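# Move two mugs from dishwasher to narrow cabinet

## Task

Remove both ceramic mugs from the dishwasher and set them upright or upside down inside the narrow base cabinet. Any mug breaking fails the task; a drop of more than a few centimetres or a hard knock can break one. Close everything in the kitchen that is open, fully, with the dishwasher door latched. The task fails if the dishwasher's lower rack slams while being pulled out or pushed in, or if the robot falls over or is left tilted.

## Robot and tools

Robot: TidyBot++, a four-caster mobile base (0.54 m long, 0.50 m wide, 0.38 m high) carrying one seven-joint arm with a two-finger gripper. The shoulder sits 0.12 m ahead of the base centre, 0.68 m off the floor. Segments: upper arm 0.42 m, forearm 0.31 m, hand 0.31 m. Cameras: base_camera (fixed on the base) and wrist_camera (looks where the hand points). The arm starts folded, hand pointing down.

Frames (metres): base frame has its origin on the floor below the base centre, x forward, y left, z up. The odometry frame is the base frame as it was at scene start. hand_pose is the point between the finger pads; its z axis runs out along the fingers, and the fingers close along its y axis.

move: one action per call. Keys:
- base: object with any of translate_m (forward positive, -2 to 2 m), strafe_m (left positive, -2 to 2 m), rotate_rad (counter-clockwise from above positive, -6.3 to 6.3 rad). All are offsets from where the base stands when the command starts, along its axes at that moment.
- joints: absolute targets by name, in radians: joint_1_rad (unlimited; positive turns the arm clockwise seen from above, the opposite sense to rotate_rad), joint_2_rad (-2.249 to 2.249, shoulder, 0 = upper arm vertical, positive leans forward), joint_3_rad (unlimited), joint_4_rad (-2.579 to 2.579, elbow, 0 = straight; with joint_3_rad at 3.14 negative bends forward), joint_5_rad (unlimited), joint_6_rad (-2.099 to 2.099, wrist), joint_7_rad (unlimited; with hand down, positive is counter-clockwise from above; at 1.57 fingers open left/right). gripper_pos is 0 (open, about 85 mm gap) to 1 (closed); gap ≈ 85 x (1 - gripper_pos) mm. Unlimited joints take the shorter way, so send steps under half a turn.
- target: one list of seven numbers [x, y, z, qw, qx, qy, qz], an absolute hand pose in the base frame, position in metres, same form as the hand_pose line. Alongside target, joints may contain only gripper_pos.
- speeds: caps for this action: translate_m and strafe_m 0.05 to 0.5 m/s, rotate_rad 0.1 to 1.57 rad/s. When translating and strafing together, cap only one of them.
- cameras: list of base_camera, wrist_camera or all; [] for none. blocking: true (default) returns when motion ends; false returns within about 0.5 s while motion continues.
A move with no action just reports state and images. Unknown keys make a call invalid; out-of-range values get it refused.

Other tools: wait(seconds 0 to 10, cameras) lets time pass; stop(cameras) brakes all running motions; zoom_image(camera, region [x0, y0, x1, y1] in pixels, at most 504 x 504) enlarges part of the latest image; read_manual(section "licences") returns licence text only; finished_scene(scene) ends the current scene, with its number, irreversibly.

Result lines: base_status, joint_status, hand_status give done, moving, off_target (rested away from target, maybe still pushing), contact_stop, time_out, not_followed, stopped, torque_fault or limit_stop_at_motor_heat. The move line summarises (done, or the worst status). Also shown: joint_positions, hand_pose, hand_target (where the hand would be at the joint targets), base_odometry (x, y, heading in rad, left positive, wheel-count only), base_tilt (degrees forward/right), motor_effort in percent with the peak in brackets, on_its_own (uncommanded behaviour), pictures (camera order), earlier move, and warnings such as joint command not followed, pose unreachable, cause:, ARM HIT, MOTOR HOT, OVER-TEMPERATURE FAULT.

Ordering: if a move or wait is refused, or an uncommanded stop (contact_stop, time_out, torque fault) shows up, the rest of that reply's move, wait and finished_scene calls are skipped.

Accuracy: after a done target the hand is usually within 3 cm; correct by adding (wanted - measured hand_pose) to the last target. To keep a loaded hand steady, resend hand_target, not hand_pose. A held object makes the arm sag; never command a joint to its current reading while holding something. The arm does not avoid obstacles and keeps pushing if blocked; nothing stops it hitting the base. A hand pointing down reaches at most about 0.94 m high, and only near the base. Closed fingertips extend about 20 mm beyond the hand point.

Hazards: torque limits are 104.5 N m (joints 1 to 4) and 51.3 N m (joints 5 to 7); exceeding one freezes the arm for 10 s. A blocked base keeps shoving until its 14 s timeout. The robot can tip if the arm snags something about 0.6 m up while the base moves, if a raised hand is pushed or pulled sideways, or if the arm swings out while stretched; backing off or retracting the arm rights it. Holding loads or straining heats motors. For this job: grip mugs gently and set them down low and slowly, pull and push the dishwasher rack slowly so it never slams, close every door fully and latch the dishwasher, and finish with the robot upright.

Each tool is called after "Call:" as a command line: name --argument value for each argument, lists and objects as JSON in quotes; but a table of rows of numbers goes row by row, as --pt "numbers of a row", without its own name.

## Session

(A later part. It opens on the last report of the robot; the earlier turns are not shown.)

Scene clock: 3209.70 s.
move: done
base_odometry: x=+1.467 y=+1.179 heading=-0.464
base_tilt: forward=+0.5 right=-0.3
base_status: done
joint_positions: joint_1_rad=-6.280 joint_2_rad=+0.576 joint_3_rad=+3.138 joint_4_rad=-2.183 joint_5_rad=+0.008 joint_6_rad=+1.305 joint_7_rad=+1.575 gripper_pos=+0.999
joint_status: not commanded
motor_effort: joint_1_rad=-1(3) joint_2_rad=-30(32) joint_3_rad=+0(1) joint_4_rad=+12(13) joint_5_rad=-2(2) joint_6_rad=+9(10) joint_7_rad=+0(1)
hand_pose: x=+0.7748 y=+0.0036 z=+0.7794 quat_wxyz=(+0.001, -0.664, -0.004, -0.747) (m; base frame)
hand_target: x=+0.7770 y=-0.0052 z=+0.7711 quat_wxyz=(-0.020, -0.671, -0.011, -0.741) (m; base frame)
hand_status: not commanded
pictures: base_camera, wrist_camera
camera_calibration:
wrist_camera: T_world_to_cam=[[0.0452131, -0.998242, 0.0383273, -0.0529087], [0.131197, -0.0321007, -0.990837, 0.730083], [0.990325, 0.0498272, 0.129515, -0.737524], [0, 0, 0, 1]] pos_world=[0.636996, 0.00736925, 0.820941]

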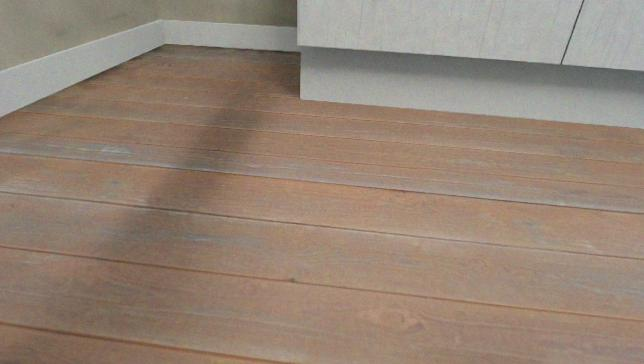

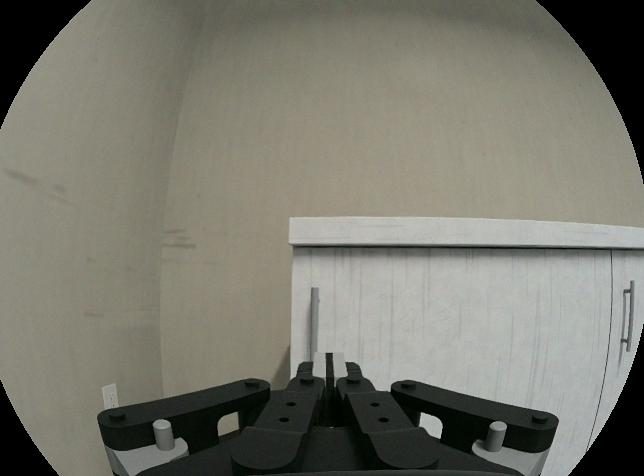

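Call:
move --base '{"translate_m": 0.085}' --speeds '{"translate_m": 0.2}' --cameras '[]'

Call:
move --base '{"strafe_m": 0.2}' --speeds '{"strafe_m": 0.15}' --cameras '["wrist_camera", "base_camera"]'

Scene clock: 3260.03 s.
move: done
base_odometry: x=+1.543 y=+1.141 heading=-0.465
base_tilt: forward=+0.5 right=-0.4
base_status: done
joint_positions: joint_1_rad=-6.280 joint_2_rad=+0.576 joint_3_rad=+3.138 joint_4_rad=-2.182 joint_5_rad=+0.008 joint_6_rad=+1.305 joint_7_rad=+1.575 gripper_pos=+0.999
joint_status: not commanded
motor_effort: joint_1_rad=-1(2) joint_2_rad=-30(33) joint_3_rad=+0(1) joint_4_rad=+12(13) joint_5_rad=-2(2) joint_6_rad=+8(10) joint_7_rad=+0(1)
hand_pose: x=+0.7748 y=+0.0036 z=+0.7794 quat_wxyz=(+0.001, -0.664, -0.004, -0.747) (m; base frame)
hand_target: x=+0.7770 y=-0.0052 z=+0.7711 quat_wxyz=(-0.020, -0.671, -0.011, -0.741) (m; base frame)
hand_status: not commanded
pictures: none
No camera images: "cameras" was empty.

Scene clock: 3262.03 s.
move: done
base_odometry: x=+1.633 y=+1.319 heading=-0.465
base_tilt: forward=+0.6 right=-0.3
base_status: done
joint_positions: joint_1_rad=-6.279 joint_2_rad=+0.576 joint_3_rad=+3.138 joint_4_rad=-2.182 joint_5_rad=+0.008 joint_6_rad=+1.305 joint_7_rad=+1.575 gripper_pos=+0.999
joint_status: not commanded
motor_effort: joint_1_rad=-1(3) joint_2_rad=-30(31) joint_3_rad=+0(2) joint_4_rad=+11(12) joint_5_rad=-1(2) joint_6_rad=+9(10) joint_7_rad=+0(1)
hand_pose: x=+0.7748 y=+0.0031 z=+0.7794 quat_wxyz=(+0.001, -0.664, -0.004, -0.747) (m; base frame)
hand_target: x=+0.7770 y=-0.0052 z=+0.7711 quat_wxyz=(-0.020, -0.671, -0.011, -0.741) (m; base frame)
hand_status: not commanded
pictures: base_camera, wrist_camera
camera_calibration:
wrist_camera: T_world_to_cam=[[0.0443914, -0.998275, 0.0384255, -0.0528702], [0.131276, -0.0323009, -0.990819, 0.729993], [0.990351, 0.0490282, 0.129616, -0.737699], [0, 0, 0, 1]] pos_world=[0.637097, 0.0069685, 0.820941]

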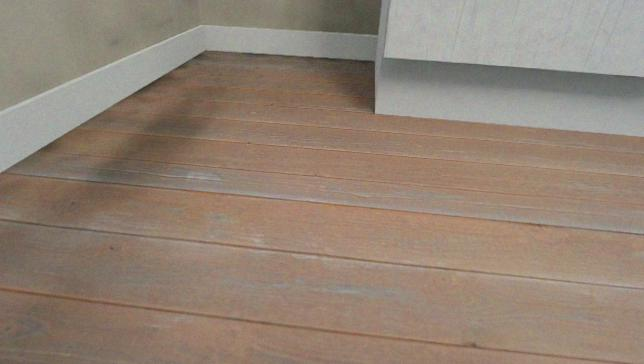

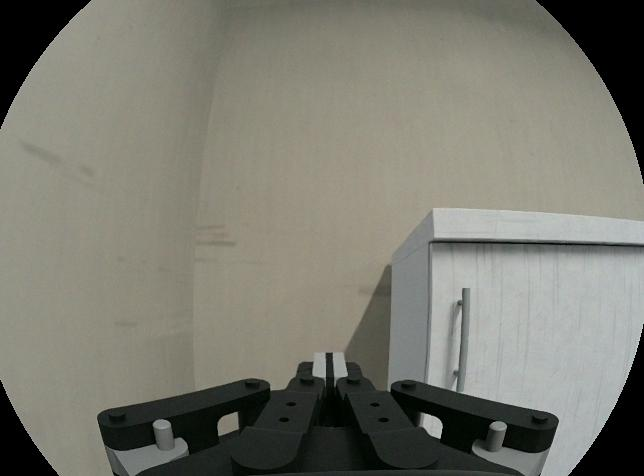

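Call:
zoom_image --camera "wrist_camera" --region '[380, 200, 500, 320]'

Call:
zoom_image --camera "wrist_camera" --region '[380, 300, 500, 420]'

Call:
zoom_image --camera "base_camera" --region '[360, 0, 460, 80]'

Scaled by 4.200.

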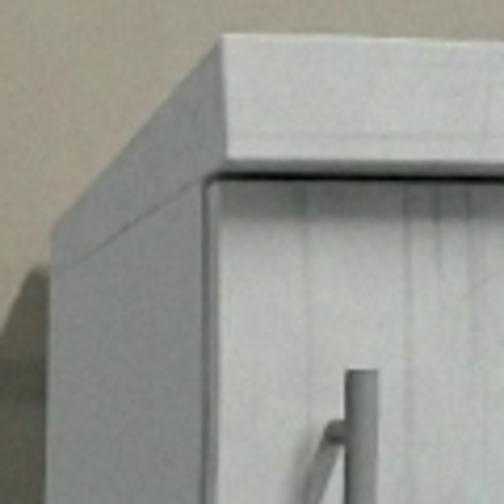

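Scaled by 4.200.

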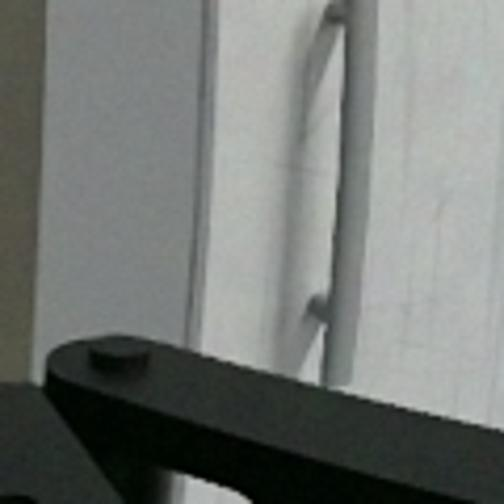

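Scaled by 5.040.

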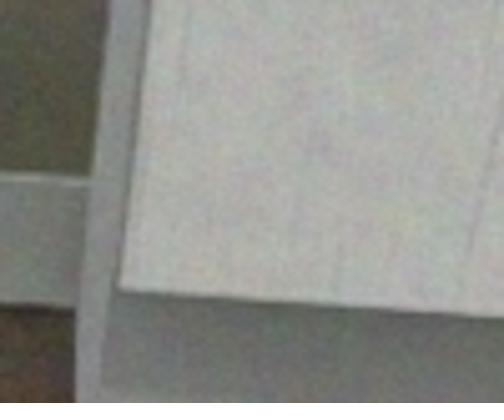

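Call:
move --base '{"rotate_rad": -0.6}' --speeds '{"rotate_rad": 0.5}' --cameras '["wrist_camera", "base_camera"]'

Scene clock: 3271.93 s.
move: done
base_odometry: x=+1.633 y=+1.319 heading=-1.064
base_tilt: forward=+0.5 right=-0.3
base_status: done
joint_positions: joint_1_rad=-6.275 joint_2_rad=+0.576 joint_3_rad=+3.140 joint_4_rad=-2.182 joint_5_rad=+0.008 joint_6_rad=+1.305 joint_7_rad=+1.575 gripper_pos=+0.999
joint_status: not commanded
motor_effort: joint_1_rad=-1(4) joint_2_rad=-31(32) joint_3_rad=+0(3) joint_4_rad=+11(12) joint_5_rad=-1(3) joint_6_rad=+9(10) joint_7_rad=+0(1)
hand_pose: x=+0.7749 y=-0.0008 z=+0.7794 quat_wxyz=(-0.002, -0.664, -0.003, -0.747) (m; base frame)
hand_target: x=+0.7770 y=-0.0052 z=+0.7711 quat_wxyz=(-0.020, -0.671, -0.011, -0.741) (m; base frame)
hand_status: not commanded
pictures: base_camera, wrist_camera
camera_calibration:
wrist_camera: T_world_to_cam=[[0.0383564, -0.998469, 0.039845, -0.0531881], [0.131114, -0.0345009, -0.990767, 0.729962], [0.990625, 0.0432265, 0.12959, -0.73769], [0, 0, 0, 1]] pos_world=[0.637106, 0.00396538, 0.820938]

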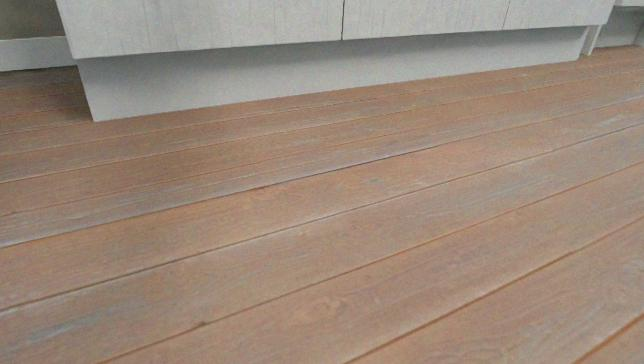

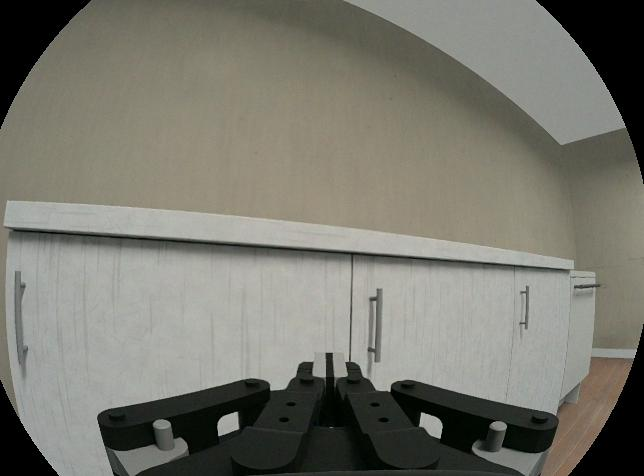

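Call:
zoom_image --camera "wrist_camera" --region '[330, 240, 450, 380]'

Call:
zoom_image --camera "wrist_camera" --region '[490, 250, 610, 410]'

Call:
zoom_image --camera "base_camera" --region '[300, 0, 400, 60]'

Call:
zoom_image --camera "base_camera" --region '[460, 0, 644, 80]'

Scaled by 3.600.

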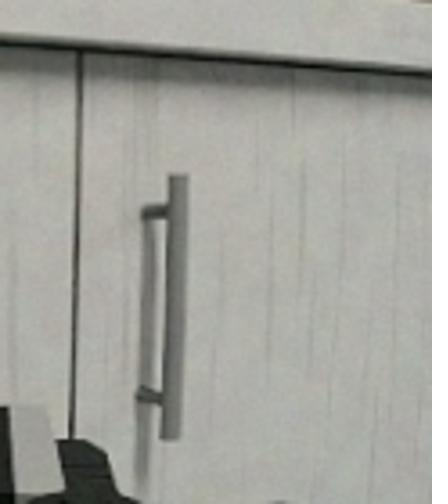

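Scaled by 3.150.

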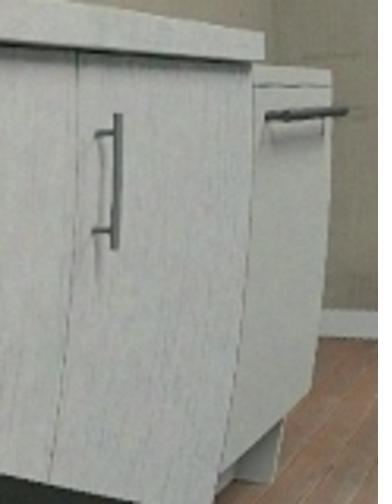

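Scaled by 5.040.

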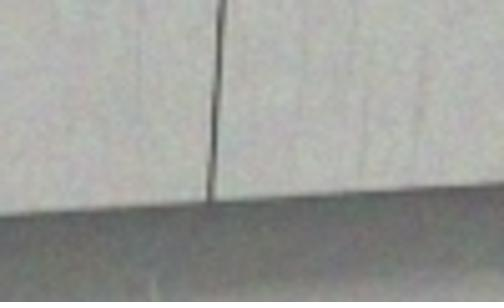

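Scaled by 2.739.

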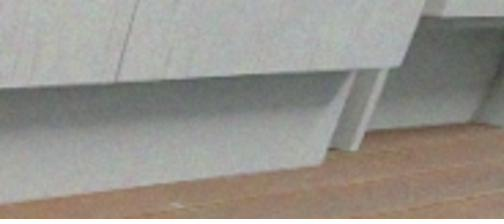

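Call:
move --joints '{"joint_1_rad": 0.0, "joint_2_rad": -0.45, "joint_3_rad": 3.1416, "joint_4_rad": -2.44, "joint_5_rad": 0.0, "joint_6_rad": 0.53, "joint_7_rad": 1.6}' --cameras '["wrist_camera", "base_camera"]'

Scene clock: 3324.30 s.
move: done
base_odometry: x=+1.633 y=+1.319 heading=-1.064
base_tilt: forward=+0.5 right=-0.3
base_status: not commanded
joint_positions: joint_1_rad=-6.275 joint_2_rad=-0.435 joint_3_rad=+3.140 joint_4_rad=-2.430 joint_5_rad=+0.008 joint_6_rad=+0.586 joint_7_rad=+1.575 gripper_pos=+0.999
joint_status: all done
motor_effort: joint_1_rad=-1(2) joint_2_rad=-4(32) joint_3_rad=+1(1) joint_4_rad=+21(22) joint_5_rad=-1(3) joint_6_rad=+9(11) joint_7_rad=+0(1)
hand_pose: x=+0.5355 y=+0.0001 z=+0.9838 quat_wxyz=(-0.006, -0.648, -0.003, -0.762) (m; base frame)
hand_target: x=+0.5325 y=+0.0013 z=+0.9672 quat_wxyz=(-0.011, -0.667, -0.010, -0.745) (m; base frame)
hand_status: not commanded
pictures: base_camera, wrist_camera
camera_calibration:
wrist_camera: T_world_to_cam=[[0.0325295, -0.998357, 0.0471645, -0.055387], [0.17434, -0.0407981, -0.98384, 0.933991], [0.984148, 0.0402265, 0.172726, -0.566067], [0, 0, 0, 1]] pos_world=[0.396064, 0.00557994, 1.01928]

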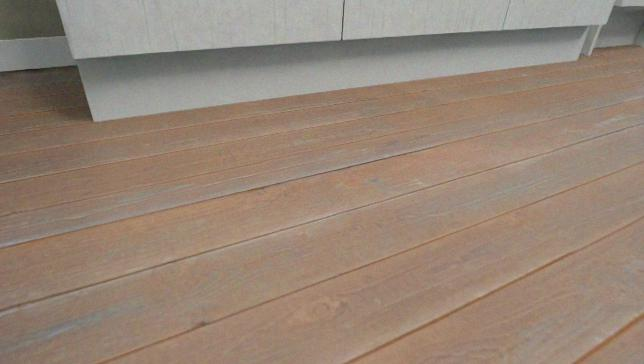

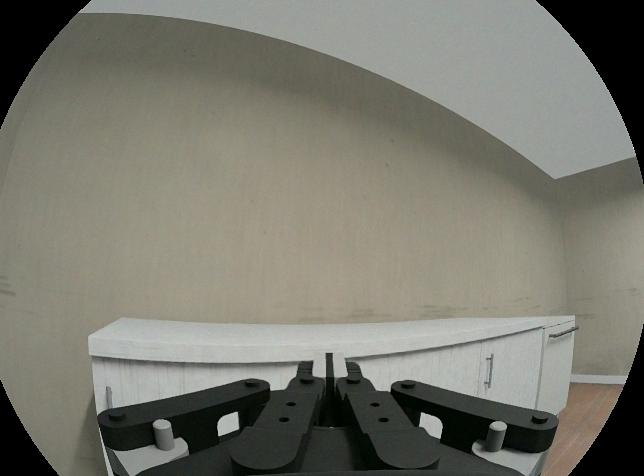

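Call:
move --base '{"rotate_rad": -0.967}' --speeds '{"rotate_rad": 0.8}' --cameras '["base_camera"]'

Call:
move --base '{"translate_m": 1.0}' --speeds '{"translate_m": 0.45}' --cameras '["base_camera"]'

Call:
move --base '{"translate_m": 1.25, "strafe_m": -1.6}' --speeds '{"translate_m": 0.45}' --cameras '["base_camera", "wrist_camera"]'

Scene clock: 3338.10 s.
move: time_out
base_odometry: x=+1.634 y=+1.319 heading=-2.024
base_tilt: forward=+0.6 right=-0.3
base_status: rotate_rad time_out (by the wheels' count: -0.959 of -0.967)
joint_positions: joint_1_rad=-6.274 joint_2_rad=-0.443 joint_3_rad=+3.146 joint_4_rad=-2.433 joint_5_rad=+0.008 joint_6_rad=+0.580 joint_7_rad=+1.575 gripper_pos=+0.999
joint_status: not commanded
motor_effort: joint_1_rad=+0(8) joint_2_rad=-4(16) joint_3_rad=+0(6) joint_4_rad=+20(23) joint_5_rad=-1(3) joint_6_rad=+9(11) joint_7_rad=+0(1)
hand_pose: x=+0.5330 y=-0.0030 z=+0.9838 quat_wxyz=(-0.007, -0.648, -0.001, -0.762) (m; base frame)
hand_target: x=+0.5325 y=+0.0013 z=+0.9672 quat_wxyz=(-0.011, -0.667, -0.010, -0.745) (m; base frame)
hand_status: not commanded
pictures: base_camera

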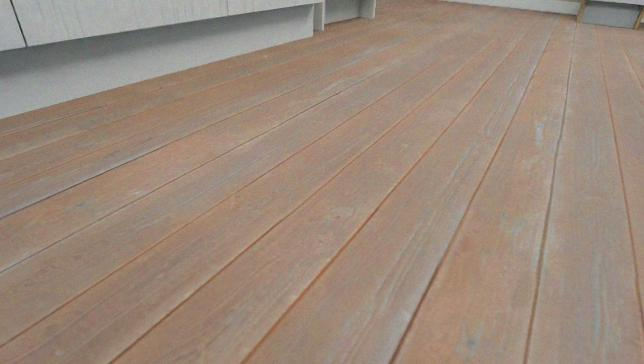

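not run: a stop that you did not command came earlier in this reply.

not run: a stop that you did not command came earlier in this reply.

Call:
move --base '{"translate_m": 0.3}' --speeds '{"translate_m": 0.2}' --cameras '[]'

Call:
move --base '{"translate_m": 0.7}' --speeds '{"translate_m": 0.45}' --cameras '["base_camera", "wrist_camera"]'

Scene clock: 3344.13 s.
move: done
base_odometry: x=+1.502 y=+1.049 heading=-2.025
base_tilt: forward=+0.5 right=-0.3
base_status: done
joint_positions: joint_1_rad=-6.274 joint_2_rad=-0.446 joint_3_rad=+3.146 joint_4_rad=-2.434 joint_5_rad=+0.008 joint_6_rad=+0.580 joint_7_rad=+1.575 gripper_pos=+0.999
joint_status: not commanded
motor_effort: joint_1_rad=-1(1) joint_2_rad=-4(7) joint_3_rad=+1(2) joint_4_rad=+21(21) joint_5_rad=-1(2) joint_6_rad=+9(10) joint_7_rad=+0(0)
hand_pose: x=+0.5322 y=-0.0030 z=+0.9843 quat_wxyz=(-0.007, -0.648, -0.001, -0.762) (m; base frame)
hand_target: x=+0.5325 y=+0.0013 z=+0.9672 quat_wxyz=(-0.011, -0.667, -0.010, -0.745) (m; base frame)
hand_status: not commanded
pictures: none
No camera images: "cameras" was empty.

Scene clock: 3346.90 s.
move: done
base_odometry: x=+1.195 y=+0.420 heading=-2.026
base_tilt: forward=+0.6 right=-0.3
base_status: done
joint_positions: joint_1_rad=-6.274 joint_2_rad=-0.447 joint_3_rad=+3.146 joint_4_rad=-2.434 joint_5_rad=+0.008 joint_6_rad=+0.579 joint_7_rad=+1.575 gripper_pos=+0.999
joint_status: not commanded
motor_effort: joint_1_rad=-1(1) joint_2_rad=-4(7) joint_3_rad=+1(1) joint_4_rad=+21(22) joint_5_rad=-1(2) joint_6_rad=+8(10) joint_7_rad=+0(1)
hand_pose: x=+0.5317 y=-0.0030 z=+0.9844 quat_wxyz=(-0.007, -0.647, -0.001, -0.762) (m; base frame)
hand_target: x=+0.5325 y=+0.0013 z=+0.9672 quat_wxyz=(-0.011, -0.667, -0.010, -0.745) (m; base frame)
hand_status: not commanded
pictures: base_camera, wrist_camera
camera_calibration:
wrist_camera: T_world_to_cam=[[0.0266002, -0.99864, 0.0448427, -0.0528994], [0.175346, -0.0395019, -0.983714, 0.934429], [0.984147, 0.03403, 0.174057, -0.563645], [0, 0, 0, 1]] pos_world=[0.392268, 0.00326508, 1.01969]

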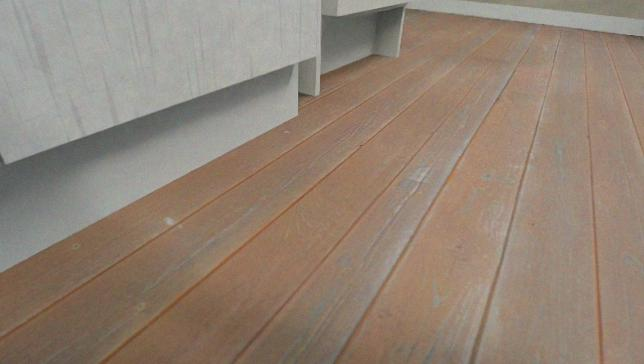

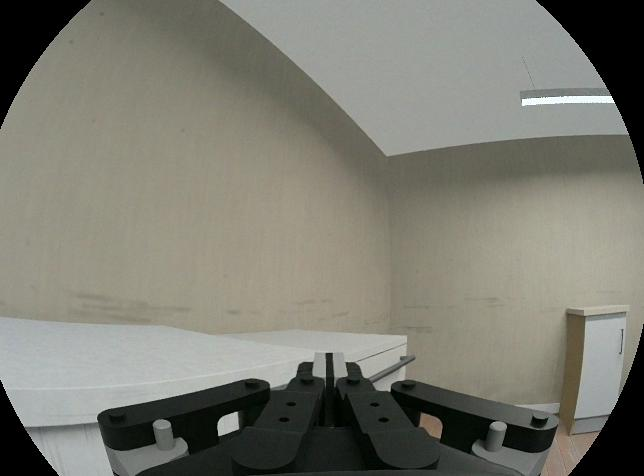

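Call:
move --base '{"strafe_m": -1.0}' --speeds '{"strafe_m": 0.4}' --cameras '["base_camera"]'

Call:
move --base '{"rotate_rad": -0.566}' --speeds '{"rotate_rad": 0.8}' --cameras '["base_camera", "wrist_camera"]'

Scene clock: 3364.40 s.
move: done
base_odometry: x=+0.297 y=+0.860 heading=-2.025
base_tilt: forward=+0.5 right=-0.3
base_status: done
joint_positions: joint_1_rad=-6.274 joint_2_rad=-0.447 joint_3_rad=+3.146 joint_4_rad=-2.434 joint_5_rad=+0.008 joint_6_rad=+0.578 joint_7_rad=+1.575 gripper_pos=+0.999
joint_status: not commanded
motor_effort: joint_1_rad=-1(2) joint_2_rad=-4(5) joint_3_rad=+1(2) joint_4_rad=+21(21) joint_5_rad=-1(2) joint_6_rad=+9(10) joint_7_rad=+0(1)
hand_pose: x=+0.5317 y=-0.0029 z=+0.9843 quat_wxyz=(-0.007, -0.648, -0.001, -0.762) (m; base frame)
hand_target: x=+0.5325 y=+0.0013 z=+0.9672 quat_wxyz=(-0.011, -0.667, -0.010, -0.745) (m; base frame)
hand_status: not commanded
pictures: base_camera

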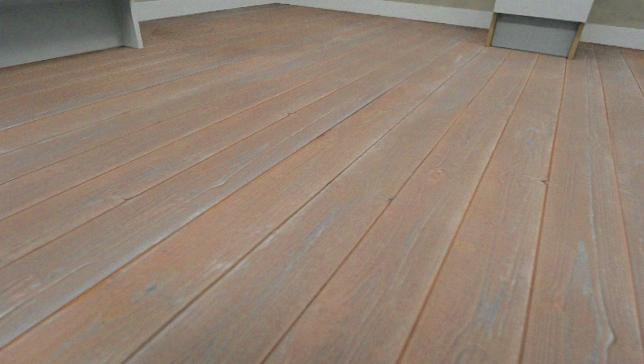

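Scene clock: 3365.90 s.
move: done
base_odometry: x=+0.297 y=+0.860 heading=-2.591
base_tilt: forward=+0.5 right=-0.3
base_status: done
joint_positions: joint_1_rad=-6.274 joint_2_rad=-0.447 joint_3_rad=+3.145 joint_4_rad=-2.434 joint_5_rad=+0.008 joint_6_rad=+0.578 joint_7_rad=+1.575 gripper_pos=+0.999
joint_status: not commanded
motor_effort: joint_1_rad=-1(2) joint_2_rad=-4(5) joint_3_rad=+1(2) joint_4_rad=+21(21) joint_5_rad=-2(3) joint_6_rad=+9(10) joint_7_rad=+0(1)
hand_pose: x=+0.5317 y=-0.0028 z=+0.9843 quat_wxyz=(-0.007, -0.648, -0.001, -0.762) (m; base frame)
hand_target: x=+0.5325 y=+0.0013 z=+0.9672 quat_wxyz=(-0.011, -0.667, -0.010, -0.745) (m; base frame)
hand_status: not commanded
pictures: base_camera, wrist_camera
camera_calibration:
wrist_camera: T_world_to_cam=[[0.0269131, -0.99863, 0.0448831, -0.0529585], [0.174953, -0.0395009, -0.983784, 0.934559], [0.984209, 0.0343291, 0.17365, -0.563242], [0, 0, 0, 1]] pos_world=[0.392269, 0.0033656, 1.01959]

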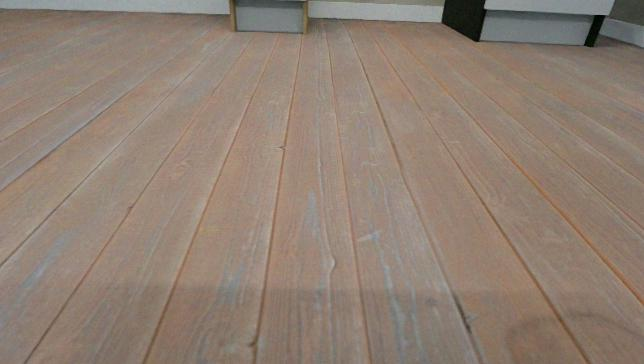

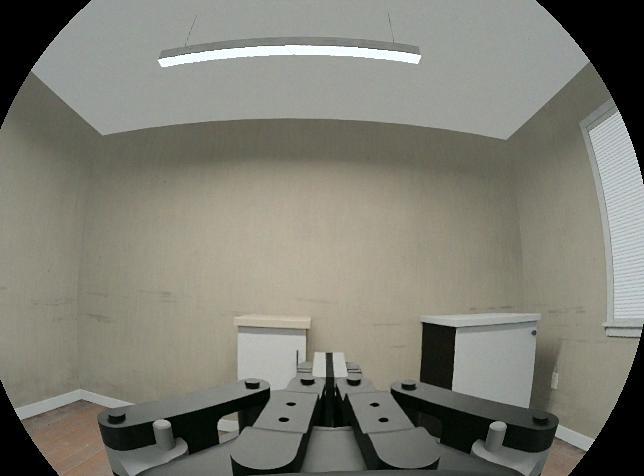

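Call:
zoom_image --camera "wrist_camera" --region '[410, 300, 570, 420]'

Call:
zoom_image --camera "base_camera" --region '[430, 0, 630, 60]'

Call:
zoom_image --camera "wrist_camera" --region '[225, 305, 325, 385]'

Scaled by 3.150.

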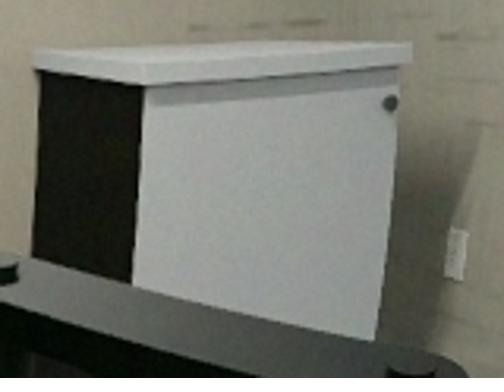

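Scaled by 2.520.

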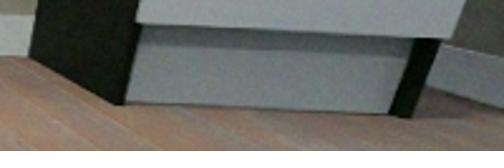

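Scaled by 5.040.

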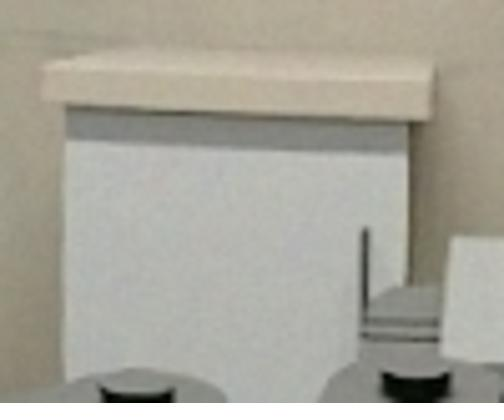

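Call:
zoom_image --camera "wrist_camera" --region '[440, 305, 550, 355]'

Call:
zoom_image --camera "wrist_camera" --region '[510, 305, 550, 345]'

Call:
zoom_image --camera "base_camera" --region '[570, 0, 630, 60]'

Call:
zoom_image --camera "base_camera" --region '[460, 0, 520, 60]'

Scaled by 4.582.

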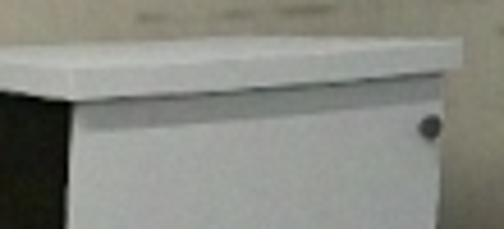

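Scaled by 12.600.

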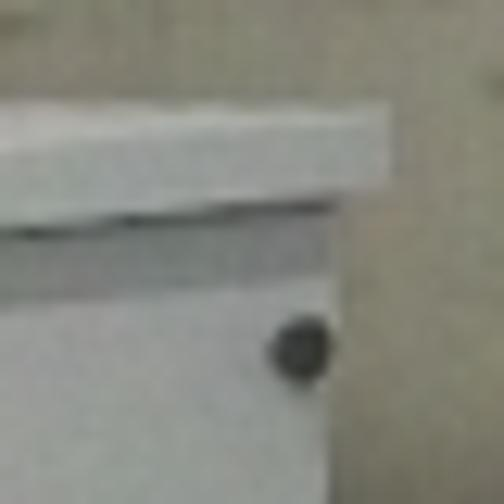

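Scaled by 8.400.

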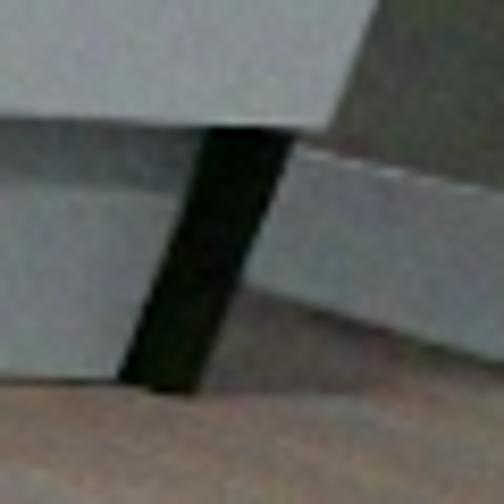

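Scaled by 8.400.

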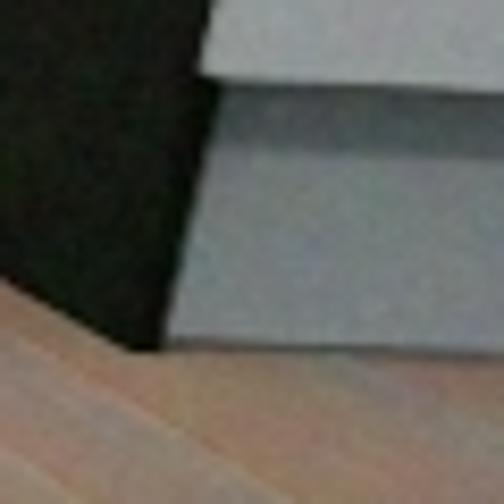

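Call:
move

Scene clock: 3423.87 s.
base_odometry: x=+0.297 y=+0.860 heading=-2.591
base_tilt: forward=+0.6 right=-0.3
base_status: done
joint_positions: joint_1_rad=-6.274 joint_2_rad=-0.447 joint_3_rad=+3.145 joint_4_rad=-2.434 joint_5_rad=+0.008 joint_6_rad=+0.578 joint_7_rad=+1.575 gripper_pos=+0.999
joint_status: not commanded
motor_effort: joint_1_rad=-1(2) joint_2_rad=-4(5) joint_3_rad=+1(2) joint_4_rad=+21(21) joint_5_rad=-1(3) joint_6_rad=+9(10) joint_7_rad=+0(1)
hand_pose: x=+0.5317 y=-0.0028 z=+0.9843 quat_wxyz=(-0.007, -0.648, -0.001, -0.762) (m; base frame)
hand_target: x=+0.5325 y=+0.0013 z=+0.9672 quat_wxyz=(-0.011, -0.667, -0.010, -0.745) (m; base frame)
hand_status: not commanded
pictures: base_camera, wrist_camera
camera_calibration:
wrist_camera: T_world_to_cam=[[0.0268956, -0.998626, 0.0449814, -0.0530516], [0.174955, -0.0396008, -0.98378, 0.934554], [0.984209, 0.034329, 0.173649, -0.563241], [0, 0, 0, 1]] pos_world=[0.392269, 0.00336591, 1.01959]

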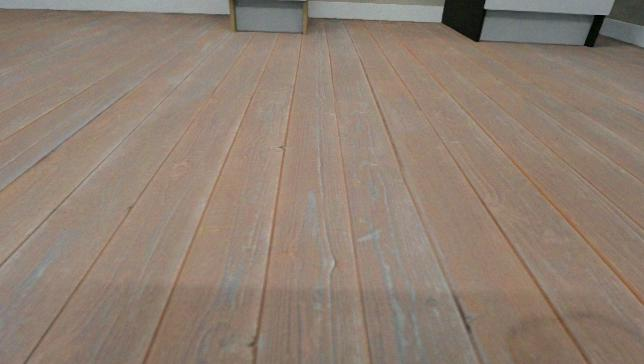

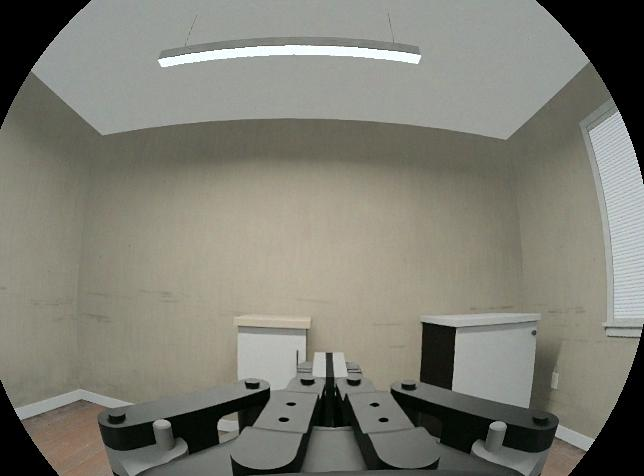

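Call:
move --joints '{"joint_1_rad": 1.2, "joint_2_rad": -0.45, "joint_3_rad": 3.1416, "joint_4_rad": -2.44, "joint_5_rad": 0, "joint_6_rad": 0.9, "joint_7_rad": 1.6}' --cameras '["wrist_camera"]'

Scene clock: 3433.63 s.
move: done
base_odometry: x=+0.297 y=+0.860 heading=-2.591
base_tilt: forward=+0.6 right=-0.3
base_status: not commanded
joint_positions: joint_1_rad=-5.110 joint_2_rad=-0.447 joint_3_rad=+3.145 joint_4_rad=-2.435 joint_5_rad=+0.008 joint_6_rad=+0.844 joint_7_rad=+1.575 gripper_pos=+0.999
joint_status: all done
motor_effort: joint_1_rad=-1(2) joint_2_rad=-4(5) joint_3_rad=+1(2) joint_4_rad=+20(22) joint_5_rad=-1(3) joint_6_rad=+8(10) joint_7_rad=+0(1)
hand_pose: x=+0.2707 y=-0.3580 z=+1.0632 quat_wxyz=(-0.468, -0.452, +0.296, -0.699) (m; base frame)
hand_target: x=+0.2580 y=-0.3538 z=+1.0767 quat_wxyz=(-0.493, -0.432, +0.286, -0.699) (m; base frame)
hand_status: not commanded
pictures: wrist_camera
camera_calibration:
wrist_camera: T_world_to_cam=[[-0.911146, -0.408658, 0.0530259, 0.0522666], [0.130777, -0.408779, -0.903215, 0.837954], [0.390782, -0.816026, 0.4259, -0.719868], [0, 0, 0, 1]] pos_world=[0.219349, -0.223534, 1.06067]

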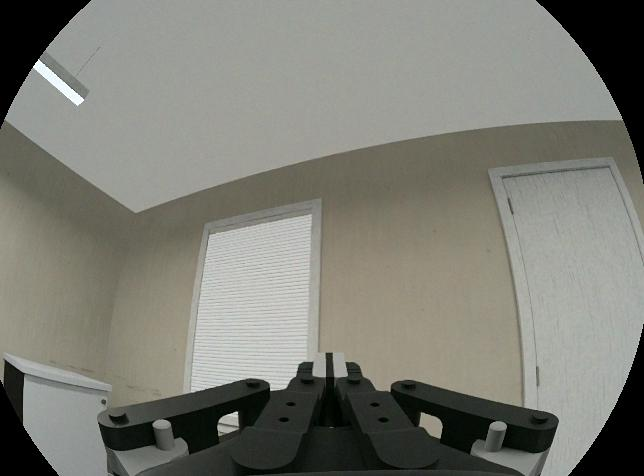

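Call:
move --joints '{"joint_1_rad": 1.2, "joint_2_rad": -0.45, "joint_3_rad": 3.1416, "joint_4_rad": -2.44, "joint_5_rad": 0, "joint_6_rad": 0.05, "joint_7_rad": 1.6}' --cameras '["wrist_camera"]'

Call:
move --joints '{"joint_1_rad": 1.9, "joint_2_rad": -0.45, "joint_3_rad": 3.1416, "joint_4_rad": -2.44, "joint_5_rad": 0, "joint_6_rad": 0.05, "joint_7_rad": 1.6}' --cameras '["wrist_camera"]'

Scene clock: 3438.37 s.
move: done
base_odometry: x=+0.297 y=+0.860 heading=-2.591
base_tilt: forward=+0.5 right=-0.3
base_status: not commanded
joint_positions: joint_1_rad=-5.110 joint_2_rad=-0.447 joint_3_rad=+3.145 joint_4_rad=-2.444 joint_5_rad=+0.008 joint_6_rad=+0.098 joint_7_rad=+1.575 gripper_pos=+0.999
joint_status: all done
motor_effort: joint_1_rad=-1(1) joint_2_rad=-3(6) joint_3_rad=+1(1) joint_4_rad=+21(23) joint_5_rad=-1(3) joint_6_rad=+8(11) joint_7_rad=+0(1)
hand_pose: x=+0.2733 y=-0.3679 z=+0.8309 quat_wxyz=(-0.325, -0.679, +0.447, -0.483) (m; base frame)
hand_target: x=+0.2632 y=-0.3672 z=+0.8204 quat_wxyz=(-0.326, -0.688, +0.456, -0.462) (m; base frame)
hand_status: not commanded
pictures: wrist_camera
camera_calibration:
wrist_camera: T_world_to_cam=[[-0.90137, -0.432416, 0.0234373, 0.0761654], [-0.154315, 0.270159, -0.950369, 0.990616], [0.404623, -0.86025, -0.310241, -0.0384286], [0, 0, 0, 1]] pos_world=[0.23707, -0.267747, 0.927744]

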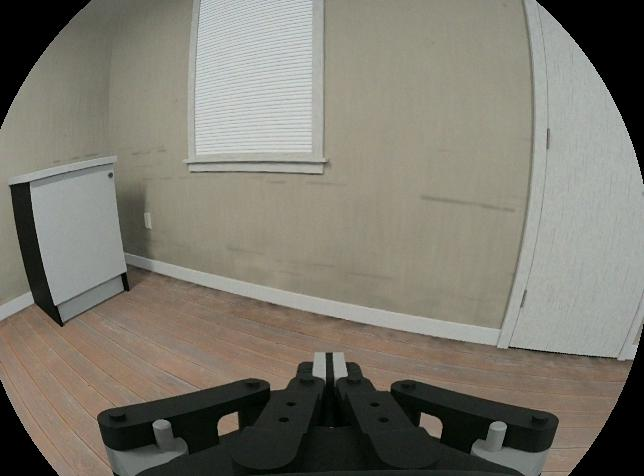

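Scene clock: 3440.33 s.
move: done
base_odometry: x=+0.297 y=+0.860 heading=-2.591
base_tilt: forward=+0.5 right=-0.3
base_status: not commanded
joint_positions: joint_1_rad=-4.410 joint_2_rad=-0.447 joint_3_rad=+3.145 joint_4_rad=-2.444 joint_5_rad=+0.008 joint_6_rad=+0.098 joint_7_rad=+1.575 gripper_pos=+0.999
joint_status: all done
motor_effort: joint_1_rad=-1(2) joint_2_rad=-4(5) joint_3_rad=+1(2) joint_4_rad=+21(21) joint_5_rad=-2(3) joint_6_rad=+9(10) joint_7_rad=+0(1)
hand_pose: x=+0.0000 y=-0.3808 z=+0.8309 quat_wxyz=(-0.471, -0.484, +0.653, -0.342) (m; base frame)
hand_target: x=-0.0073 y=-0.3737 z=+0.8204 quat_wxyz=(-0.465, -0.490, +0.664, -0.322) (m; base frame)
hand_status: not commanded
pictures: wrist_camera
camera_calibration:
wrist_camera: T_world_to_cam=[[-0.967955, 0.250025, 0.0234592, 0.0840953], [0.0560234, 0.306061, -0.950362, 0.965583], [-0.244795, -0.918594, -0.31026, 0.0388787], [0, 0, 0, 1]] pos_world=[0.0368224, -0.280839, 0.927744]

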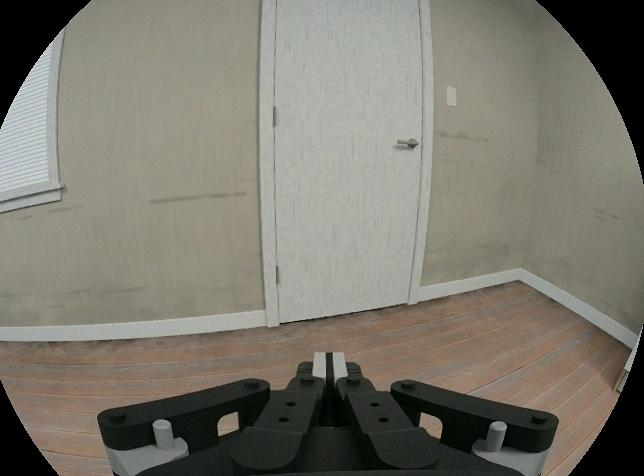

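Call:
zoom_image --camera "wrist_camera" --region '[360, 0, 480, 160]'

Call:
zoom_image --camera "wrist_camera" --region '[240, 200, 460, 340]'

Call:
zoom_image --camera "wrist_camera" --region '[380, 180, 460, 320]'

Scaled by 3.150.

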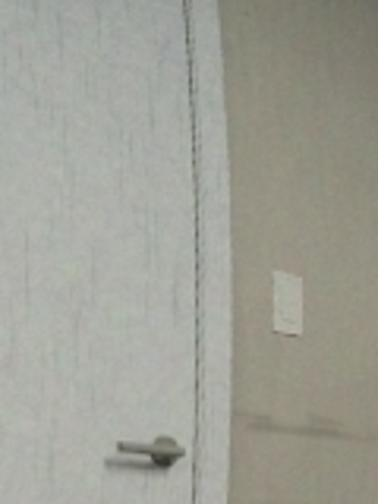

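Scaled by 2.291.

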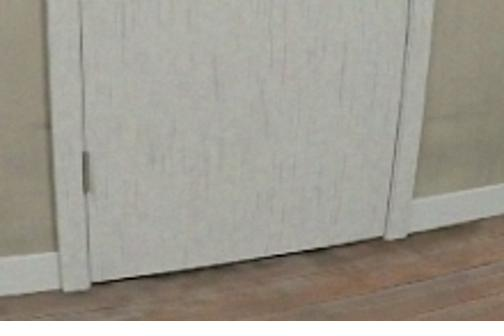

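Scaled by 3.600.

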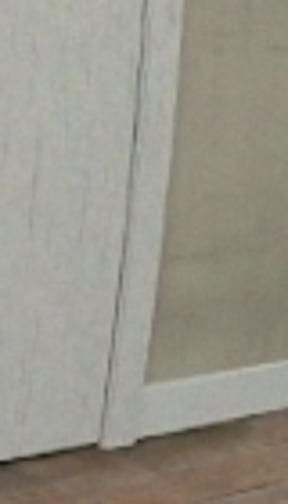

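Call:
move --joints '{"joint_1_rad": 0, "joint_2_rad": -0.45, "joint_3_rad": 3.1416, "joint_4_rad": -2.44, "joint_5_rad": 0, "joint_6_rad": 0.25, "joint_7_rad": 1.6}' --cameras '["wrist_camera"]'

Call:
move --base '{"strafe_m": -1.3}' --cameras '["wrist_camera", "base_camera"]'

Scene clock: 3452.87 s.
move: done
base_odometry: x=+0.297 y=+0.860 heading=-2.591
base_tilt: forward=+0.6 right=-0.3
base_status: not commanded
joint_positions: joint_1_rad=-6.257 joint_2_rad=-0.447 joint_3_rad=+3.145 joint_4_rad=-2.444 joint_5_rad=+0.008 joint_6_rad=+0.195 joint_7_rad=+1.575 gripper_pos=+0.999
joint_status: all done
motor_effort: joint_1_rad=-1(2) joint_2_rad=-4(5) joint_3_rad=+1(2) joint_4_rad=+21(22) joint_5_rad=-2(3) joint_6_rad=+9(10) joint_7_rad=+0(1)
hand_pose: x=+0.5262 y=-0.0106 z=+0.8600 quat_wxyz=(-0.012, -0.784, +0.007, -0.621) (m; base frame)
hand_target: x=+0.5300 y=+0.0013 z=+0.8803 quat_wxyz=(-0.009, -0.764, -0.011, -0.645) (m; base frame)
hand_status: not commanded
pictures: wrist_camera
camera_calibration:
wrist_camera: T_world_to_cam=[[0.0215517, -0.99937, 0.0282111, -0.0379352], [-0.216051, -0.0322064, -0.975851, 1.01186], [0.976144, 0.0149362, -0.216609, -0.196258], [0, 0, 0, 1]] pos_world=[0.411008, -0.0023914, 0.945986]

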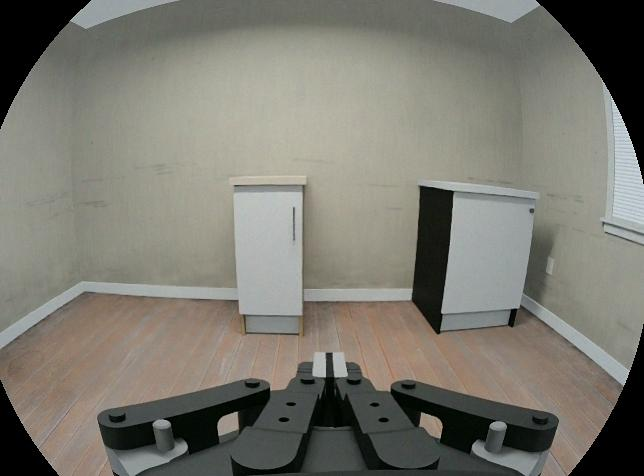

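Scene clock: 3456.47 s.
move: done
base_odometry: x=-0.384 y=+1.967 heading=-2.591
base_tilt: forward=+0.6 right=-0.3
base_status: done
joint_positions: joint_1_rad=-6.258 joint_2_rad=-0.447 joint_3_rad=+3.145 joint_4_rad=-2.444 joint_5_rad=+0.008 joint_6_rad=+0.196 joint_7_rad=+1.575 gripper_pos=+0.999
joint_status: not commanded
motor_effort: joint_1_rad=-1(2) joint_2_rad=-4(5) joint_3_rad=+1(3) joint_4_rad=+21(21) joint_5_rad=-1(2) joint_6_rad=+9(10) joint_7_rad=+0(1)
hand_pose: x=+0.5263 y=-0.0099 z=+0.8604 quat_wxyz=(-0.011, -0.783, +0.006, -0.621) (m; base frame)
hand_target: x=+0.5300 y=+0.0013 z=+0.8803 quat_wxyz=(-0.009, -0.764, -0.011, -0.645) (m; base frame)
hand_status: not commanded
pictures: base_camera, wrist_camera
camera_calibration:
wrist_camera: T_world_to_cam=[[0.0232807, -0.999327, 0.0283635, -0.0381941], [-0.214689, -0.0327067, -0.976135, 1.01189], [0.976405, 0.0166357, -0.215306, -0.197533], [0, 0, 0, 1]] pos_world=[0.411002, -0.00178682, 0.946289]

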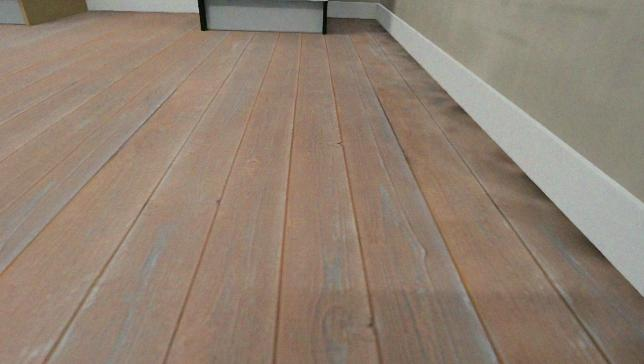

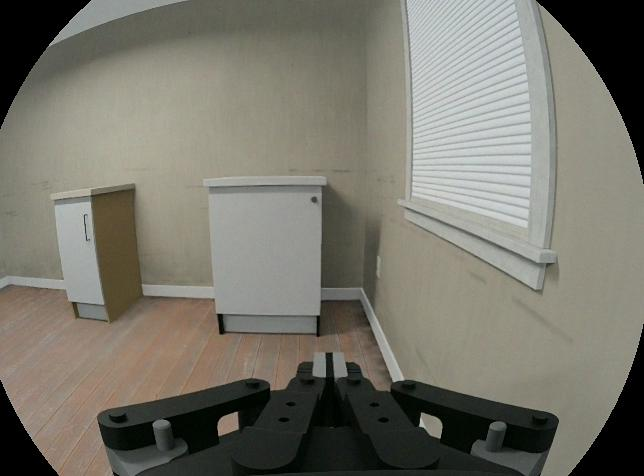

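Call:
zoom_image --camera "base_camera" --region '[180, 0, 420, 60]'

Call:
zoom_image --camera "wrist_camera" --region '[190, 160, 350, 350]'

Call:
zoom_image --camera "wrist_camera" --region '[190, 165, 350, 230]'

Scaled by 2.100.

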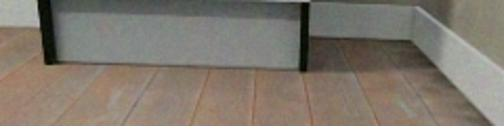

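Scaled by 2.653.

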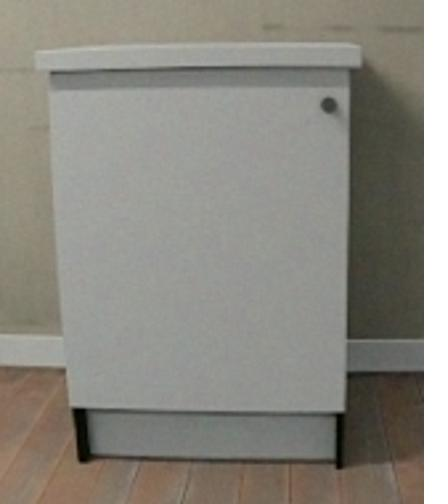

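Scaled by 3.150.

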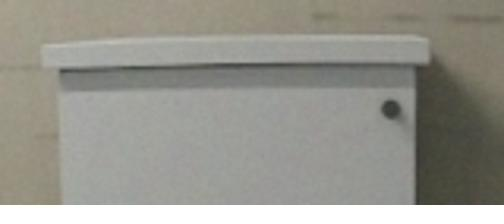

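Call:
zoom_image --camera "wrist_camera" --region '[200, 172, 264, 212]'

Call:
zoom_image --camera "wrist_camera" --region '[276, 172, 340, 212]'

Call:
zoom_image --camera "wrist_camera" --region '[200, 295, 264, 345]'

Call:
zoom_image --camera "wrist_camera" --region '[276, 295, 340, 345]'

Scaled by 7.875.

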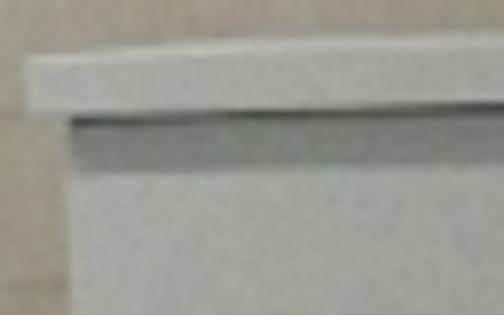

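Scaled by 7.875.

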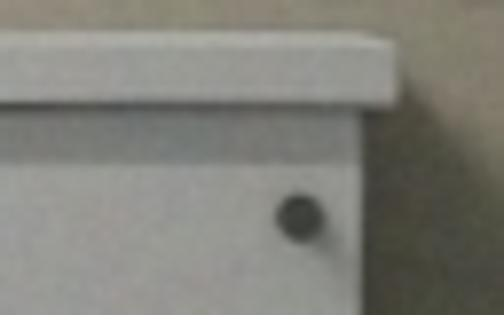

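Scaled by 7.875.

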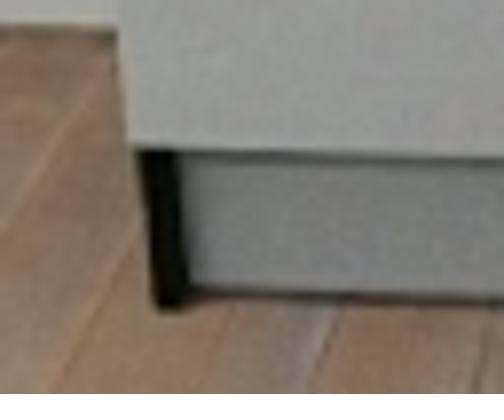

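Scaled by 7.875.

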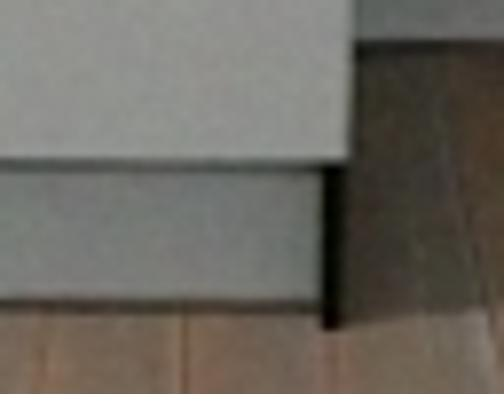

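Call:
move --joints '{"joint_1_rad": 0, "joint_2_rad": 0.8035, "joint_3_rad": 3.1416, "joint_4_rad": -2.2847, "joint_5_rad": 0, "joint_6_rad": 1.5174, "joint_7_rad": 1.6, "gripper_pos": 1}' --cameras '[]'

Call:
move --base '{"translate_m": 1.15}' --cameras '["base_camera", "wrist_camera"]'

Scene clock: 3530.40 s.
move: done
base_odometry: x=-0.384 y=+1.967 heading=-2.591
base_tilt: forward=+0.5 right=-0.4
base_status: not commanded
joint_positions: joint_1_rad=-6.258 joint_2_rad=+0.779 joint_3_rad=+3.145 joint_4_rad=-2.303 joint_5_rad=+0.008 joint_6_rad=+1.462 joint_7_rad=+1.575 gripper_pos=+0.999
joint_status: all done
motor_effort: joint_1_rad=-1(2) joint_2_rad=-31(33) joint_3_rad=+0(2) joint_4_rad=+7(21) joint_5_rad=-2(3) joint_6_rad=+8(11) joint_7_rad=+0(1)
hand_pose: x=+0.7441 y=-0.0134 z=+0.6520 quat_wxyz=(-0.009, -0.724, +0.004, -0.689) (m; base frame)
hand_target: x=+0.7499 y=+0.0013 z=+0.6600 quat_wxyz=(-0.010, -0.707, -0.010, -0.707) (m; base frame)
hand_status: not commanded
pictures: none
No camera images: "cameras" was empty.

Scene clock: 3533.73 s.
move: done
base_odometry: x=-1.364 y=+1.366 heading=-2.592
base_tilt: forward=+0.6 right=-0.3
base_status: done
joint_positions: joint_1_rad=-6.259 joint_2_rad=+0.781 joint_3_rad=+3.145 joint_4_rad=-2.295 joint_5_rad=+0.008 joint_6_rad=+1.468 joint_7_rad=+1.575 gripper_pos=+0.999
joint_status: not commanded
motor_effort: joint_1_rad=-1(2) joint_2_rad=-31(33) joint_3_rad=+0(1) joint_4_rad=+6(8) joint_5_rad=-1(2) joint_6_rad=+9(10) joint_7_rad=+0(1)
hand_pose: x=+0.7468 y=-0.0131 z=+0.6556 quat_wxyz=(-0.009, -0.720, +0.004, -0.694) (m; base frame)
hand_target: x=+0.7499 y=+0.0013 z=+0.6600 quat_wxyz=(-0.010, -0.707, -0.010, -0.707) (m; base frame)
hand_status: not commanded
pictures: base_camera, wrist_camera
camera_calibration:
wrist_camera: T_world_to_cam=[[0.0241533, -0.999118, 0.0343427, -0.0453164], [-0.0232347, -0.0349045, -0.999121, 0.731204], [0.999438, 0.0233341, -0.0240572, -0.599384], [0, 0, 0, 1]] pos_world=[0.617132, -0.0057681, 0.717697]

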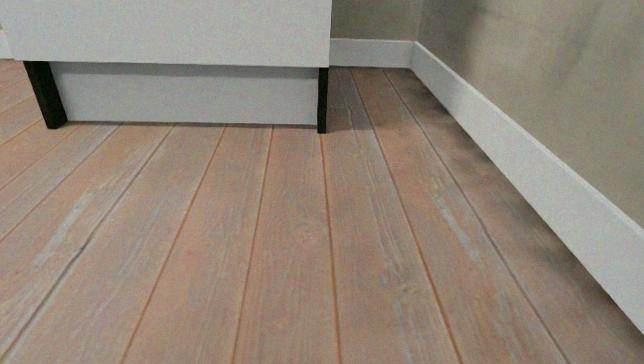

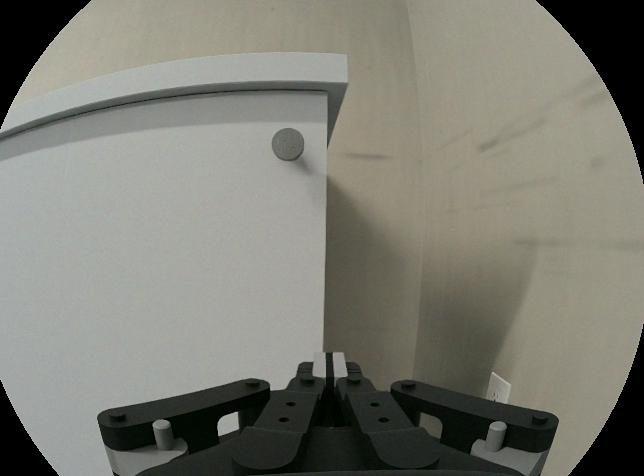

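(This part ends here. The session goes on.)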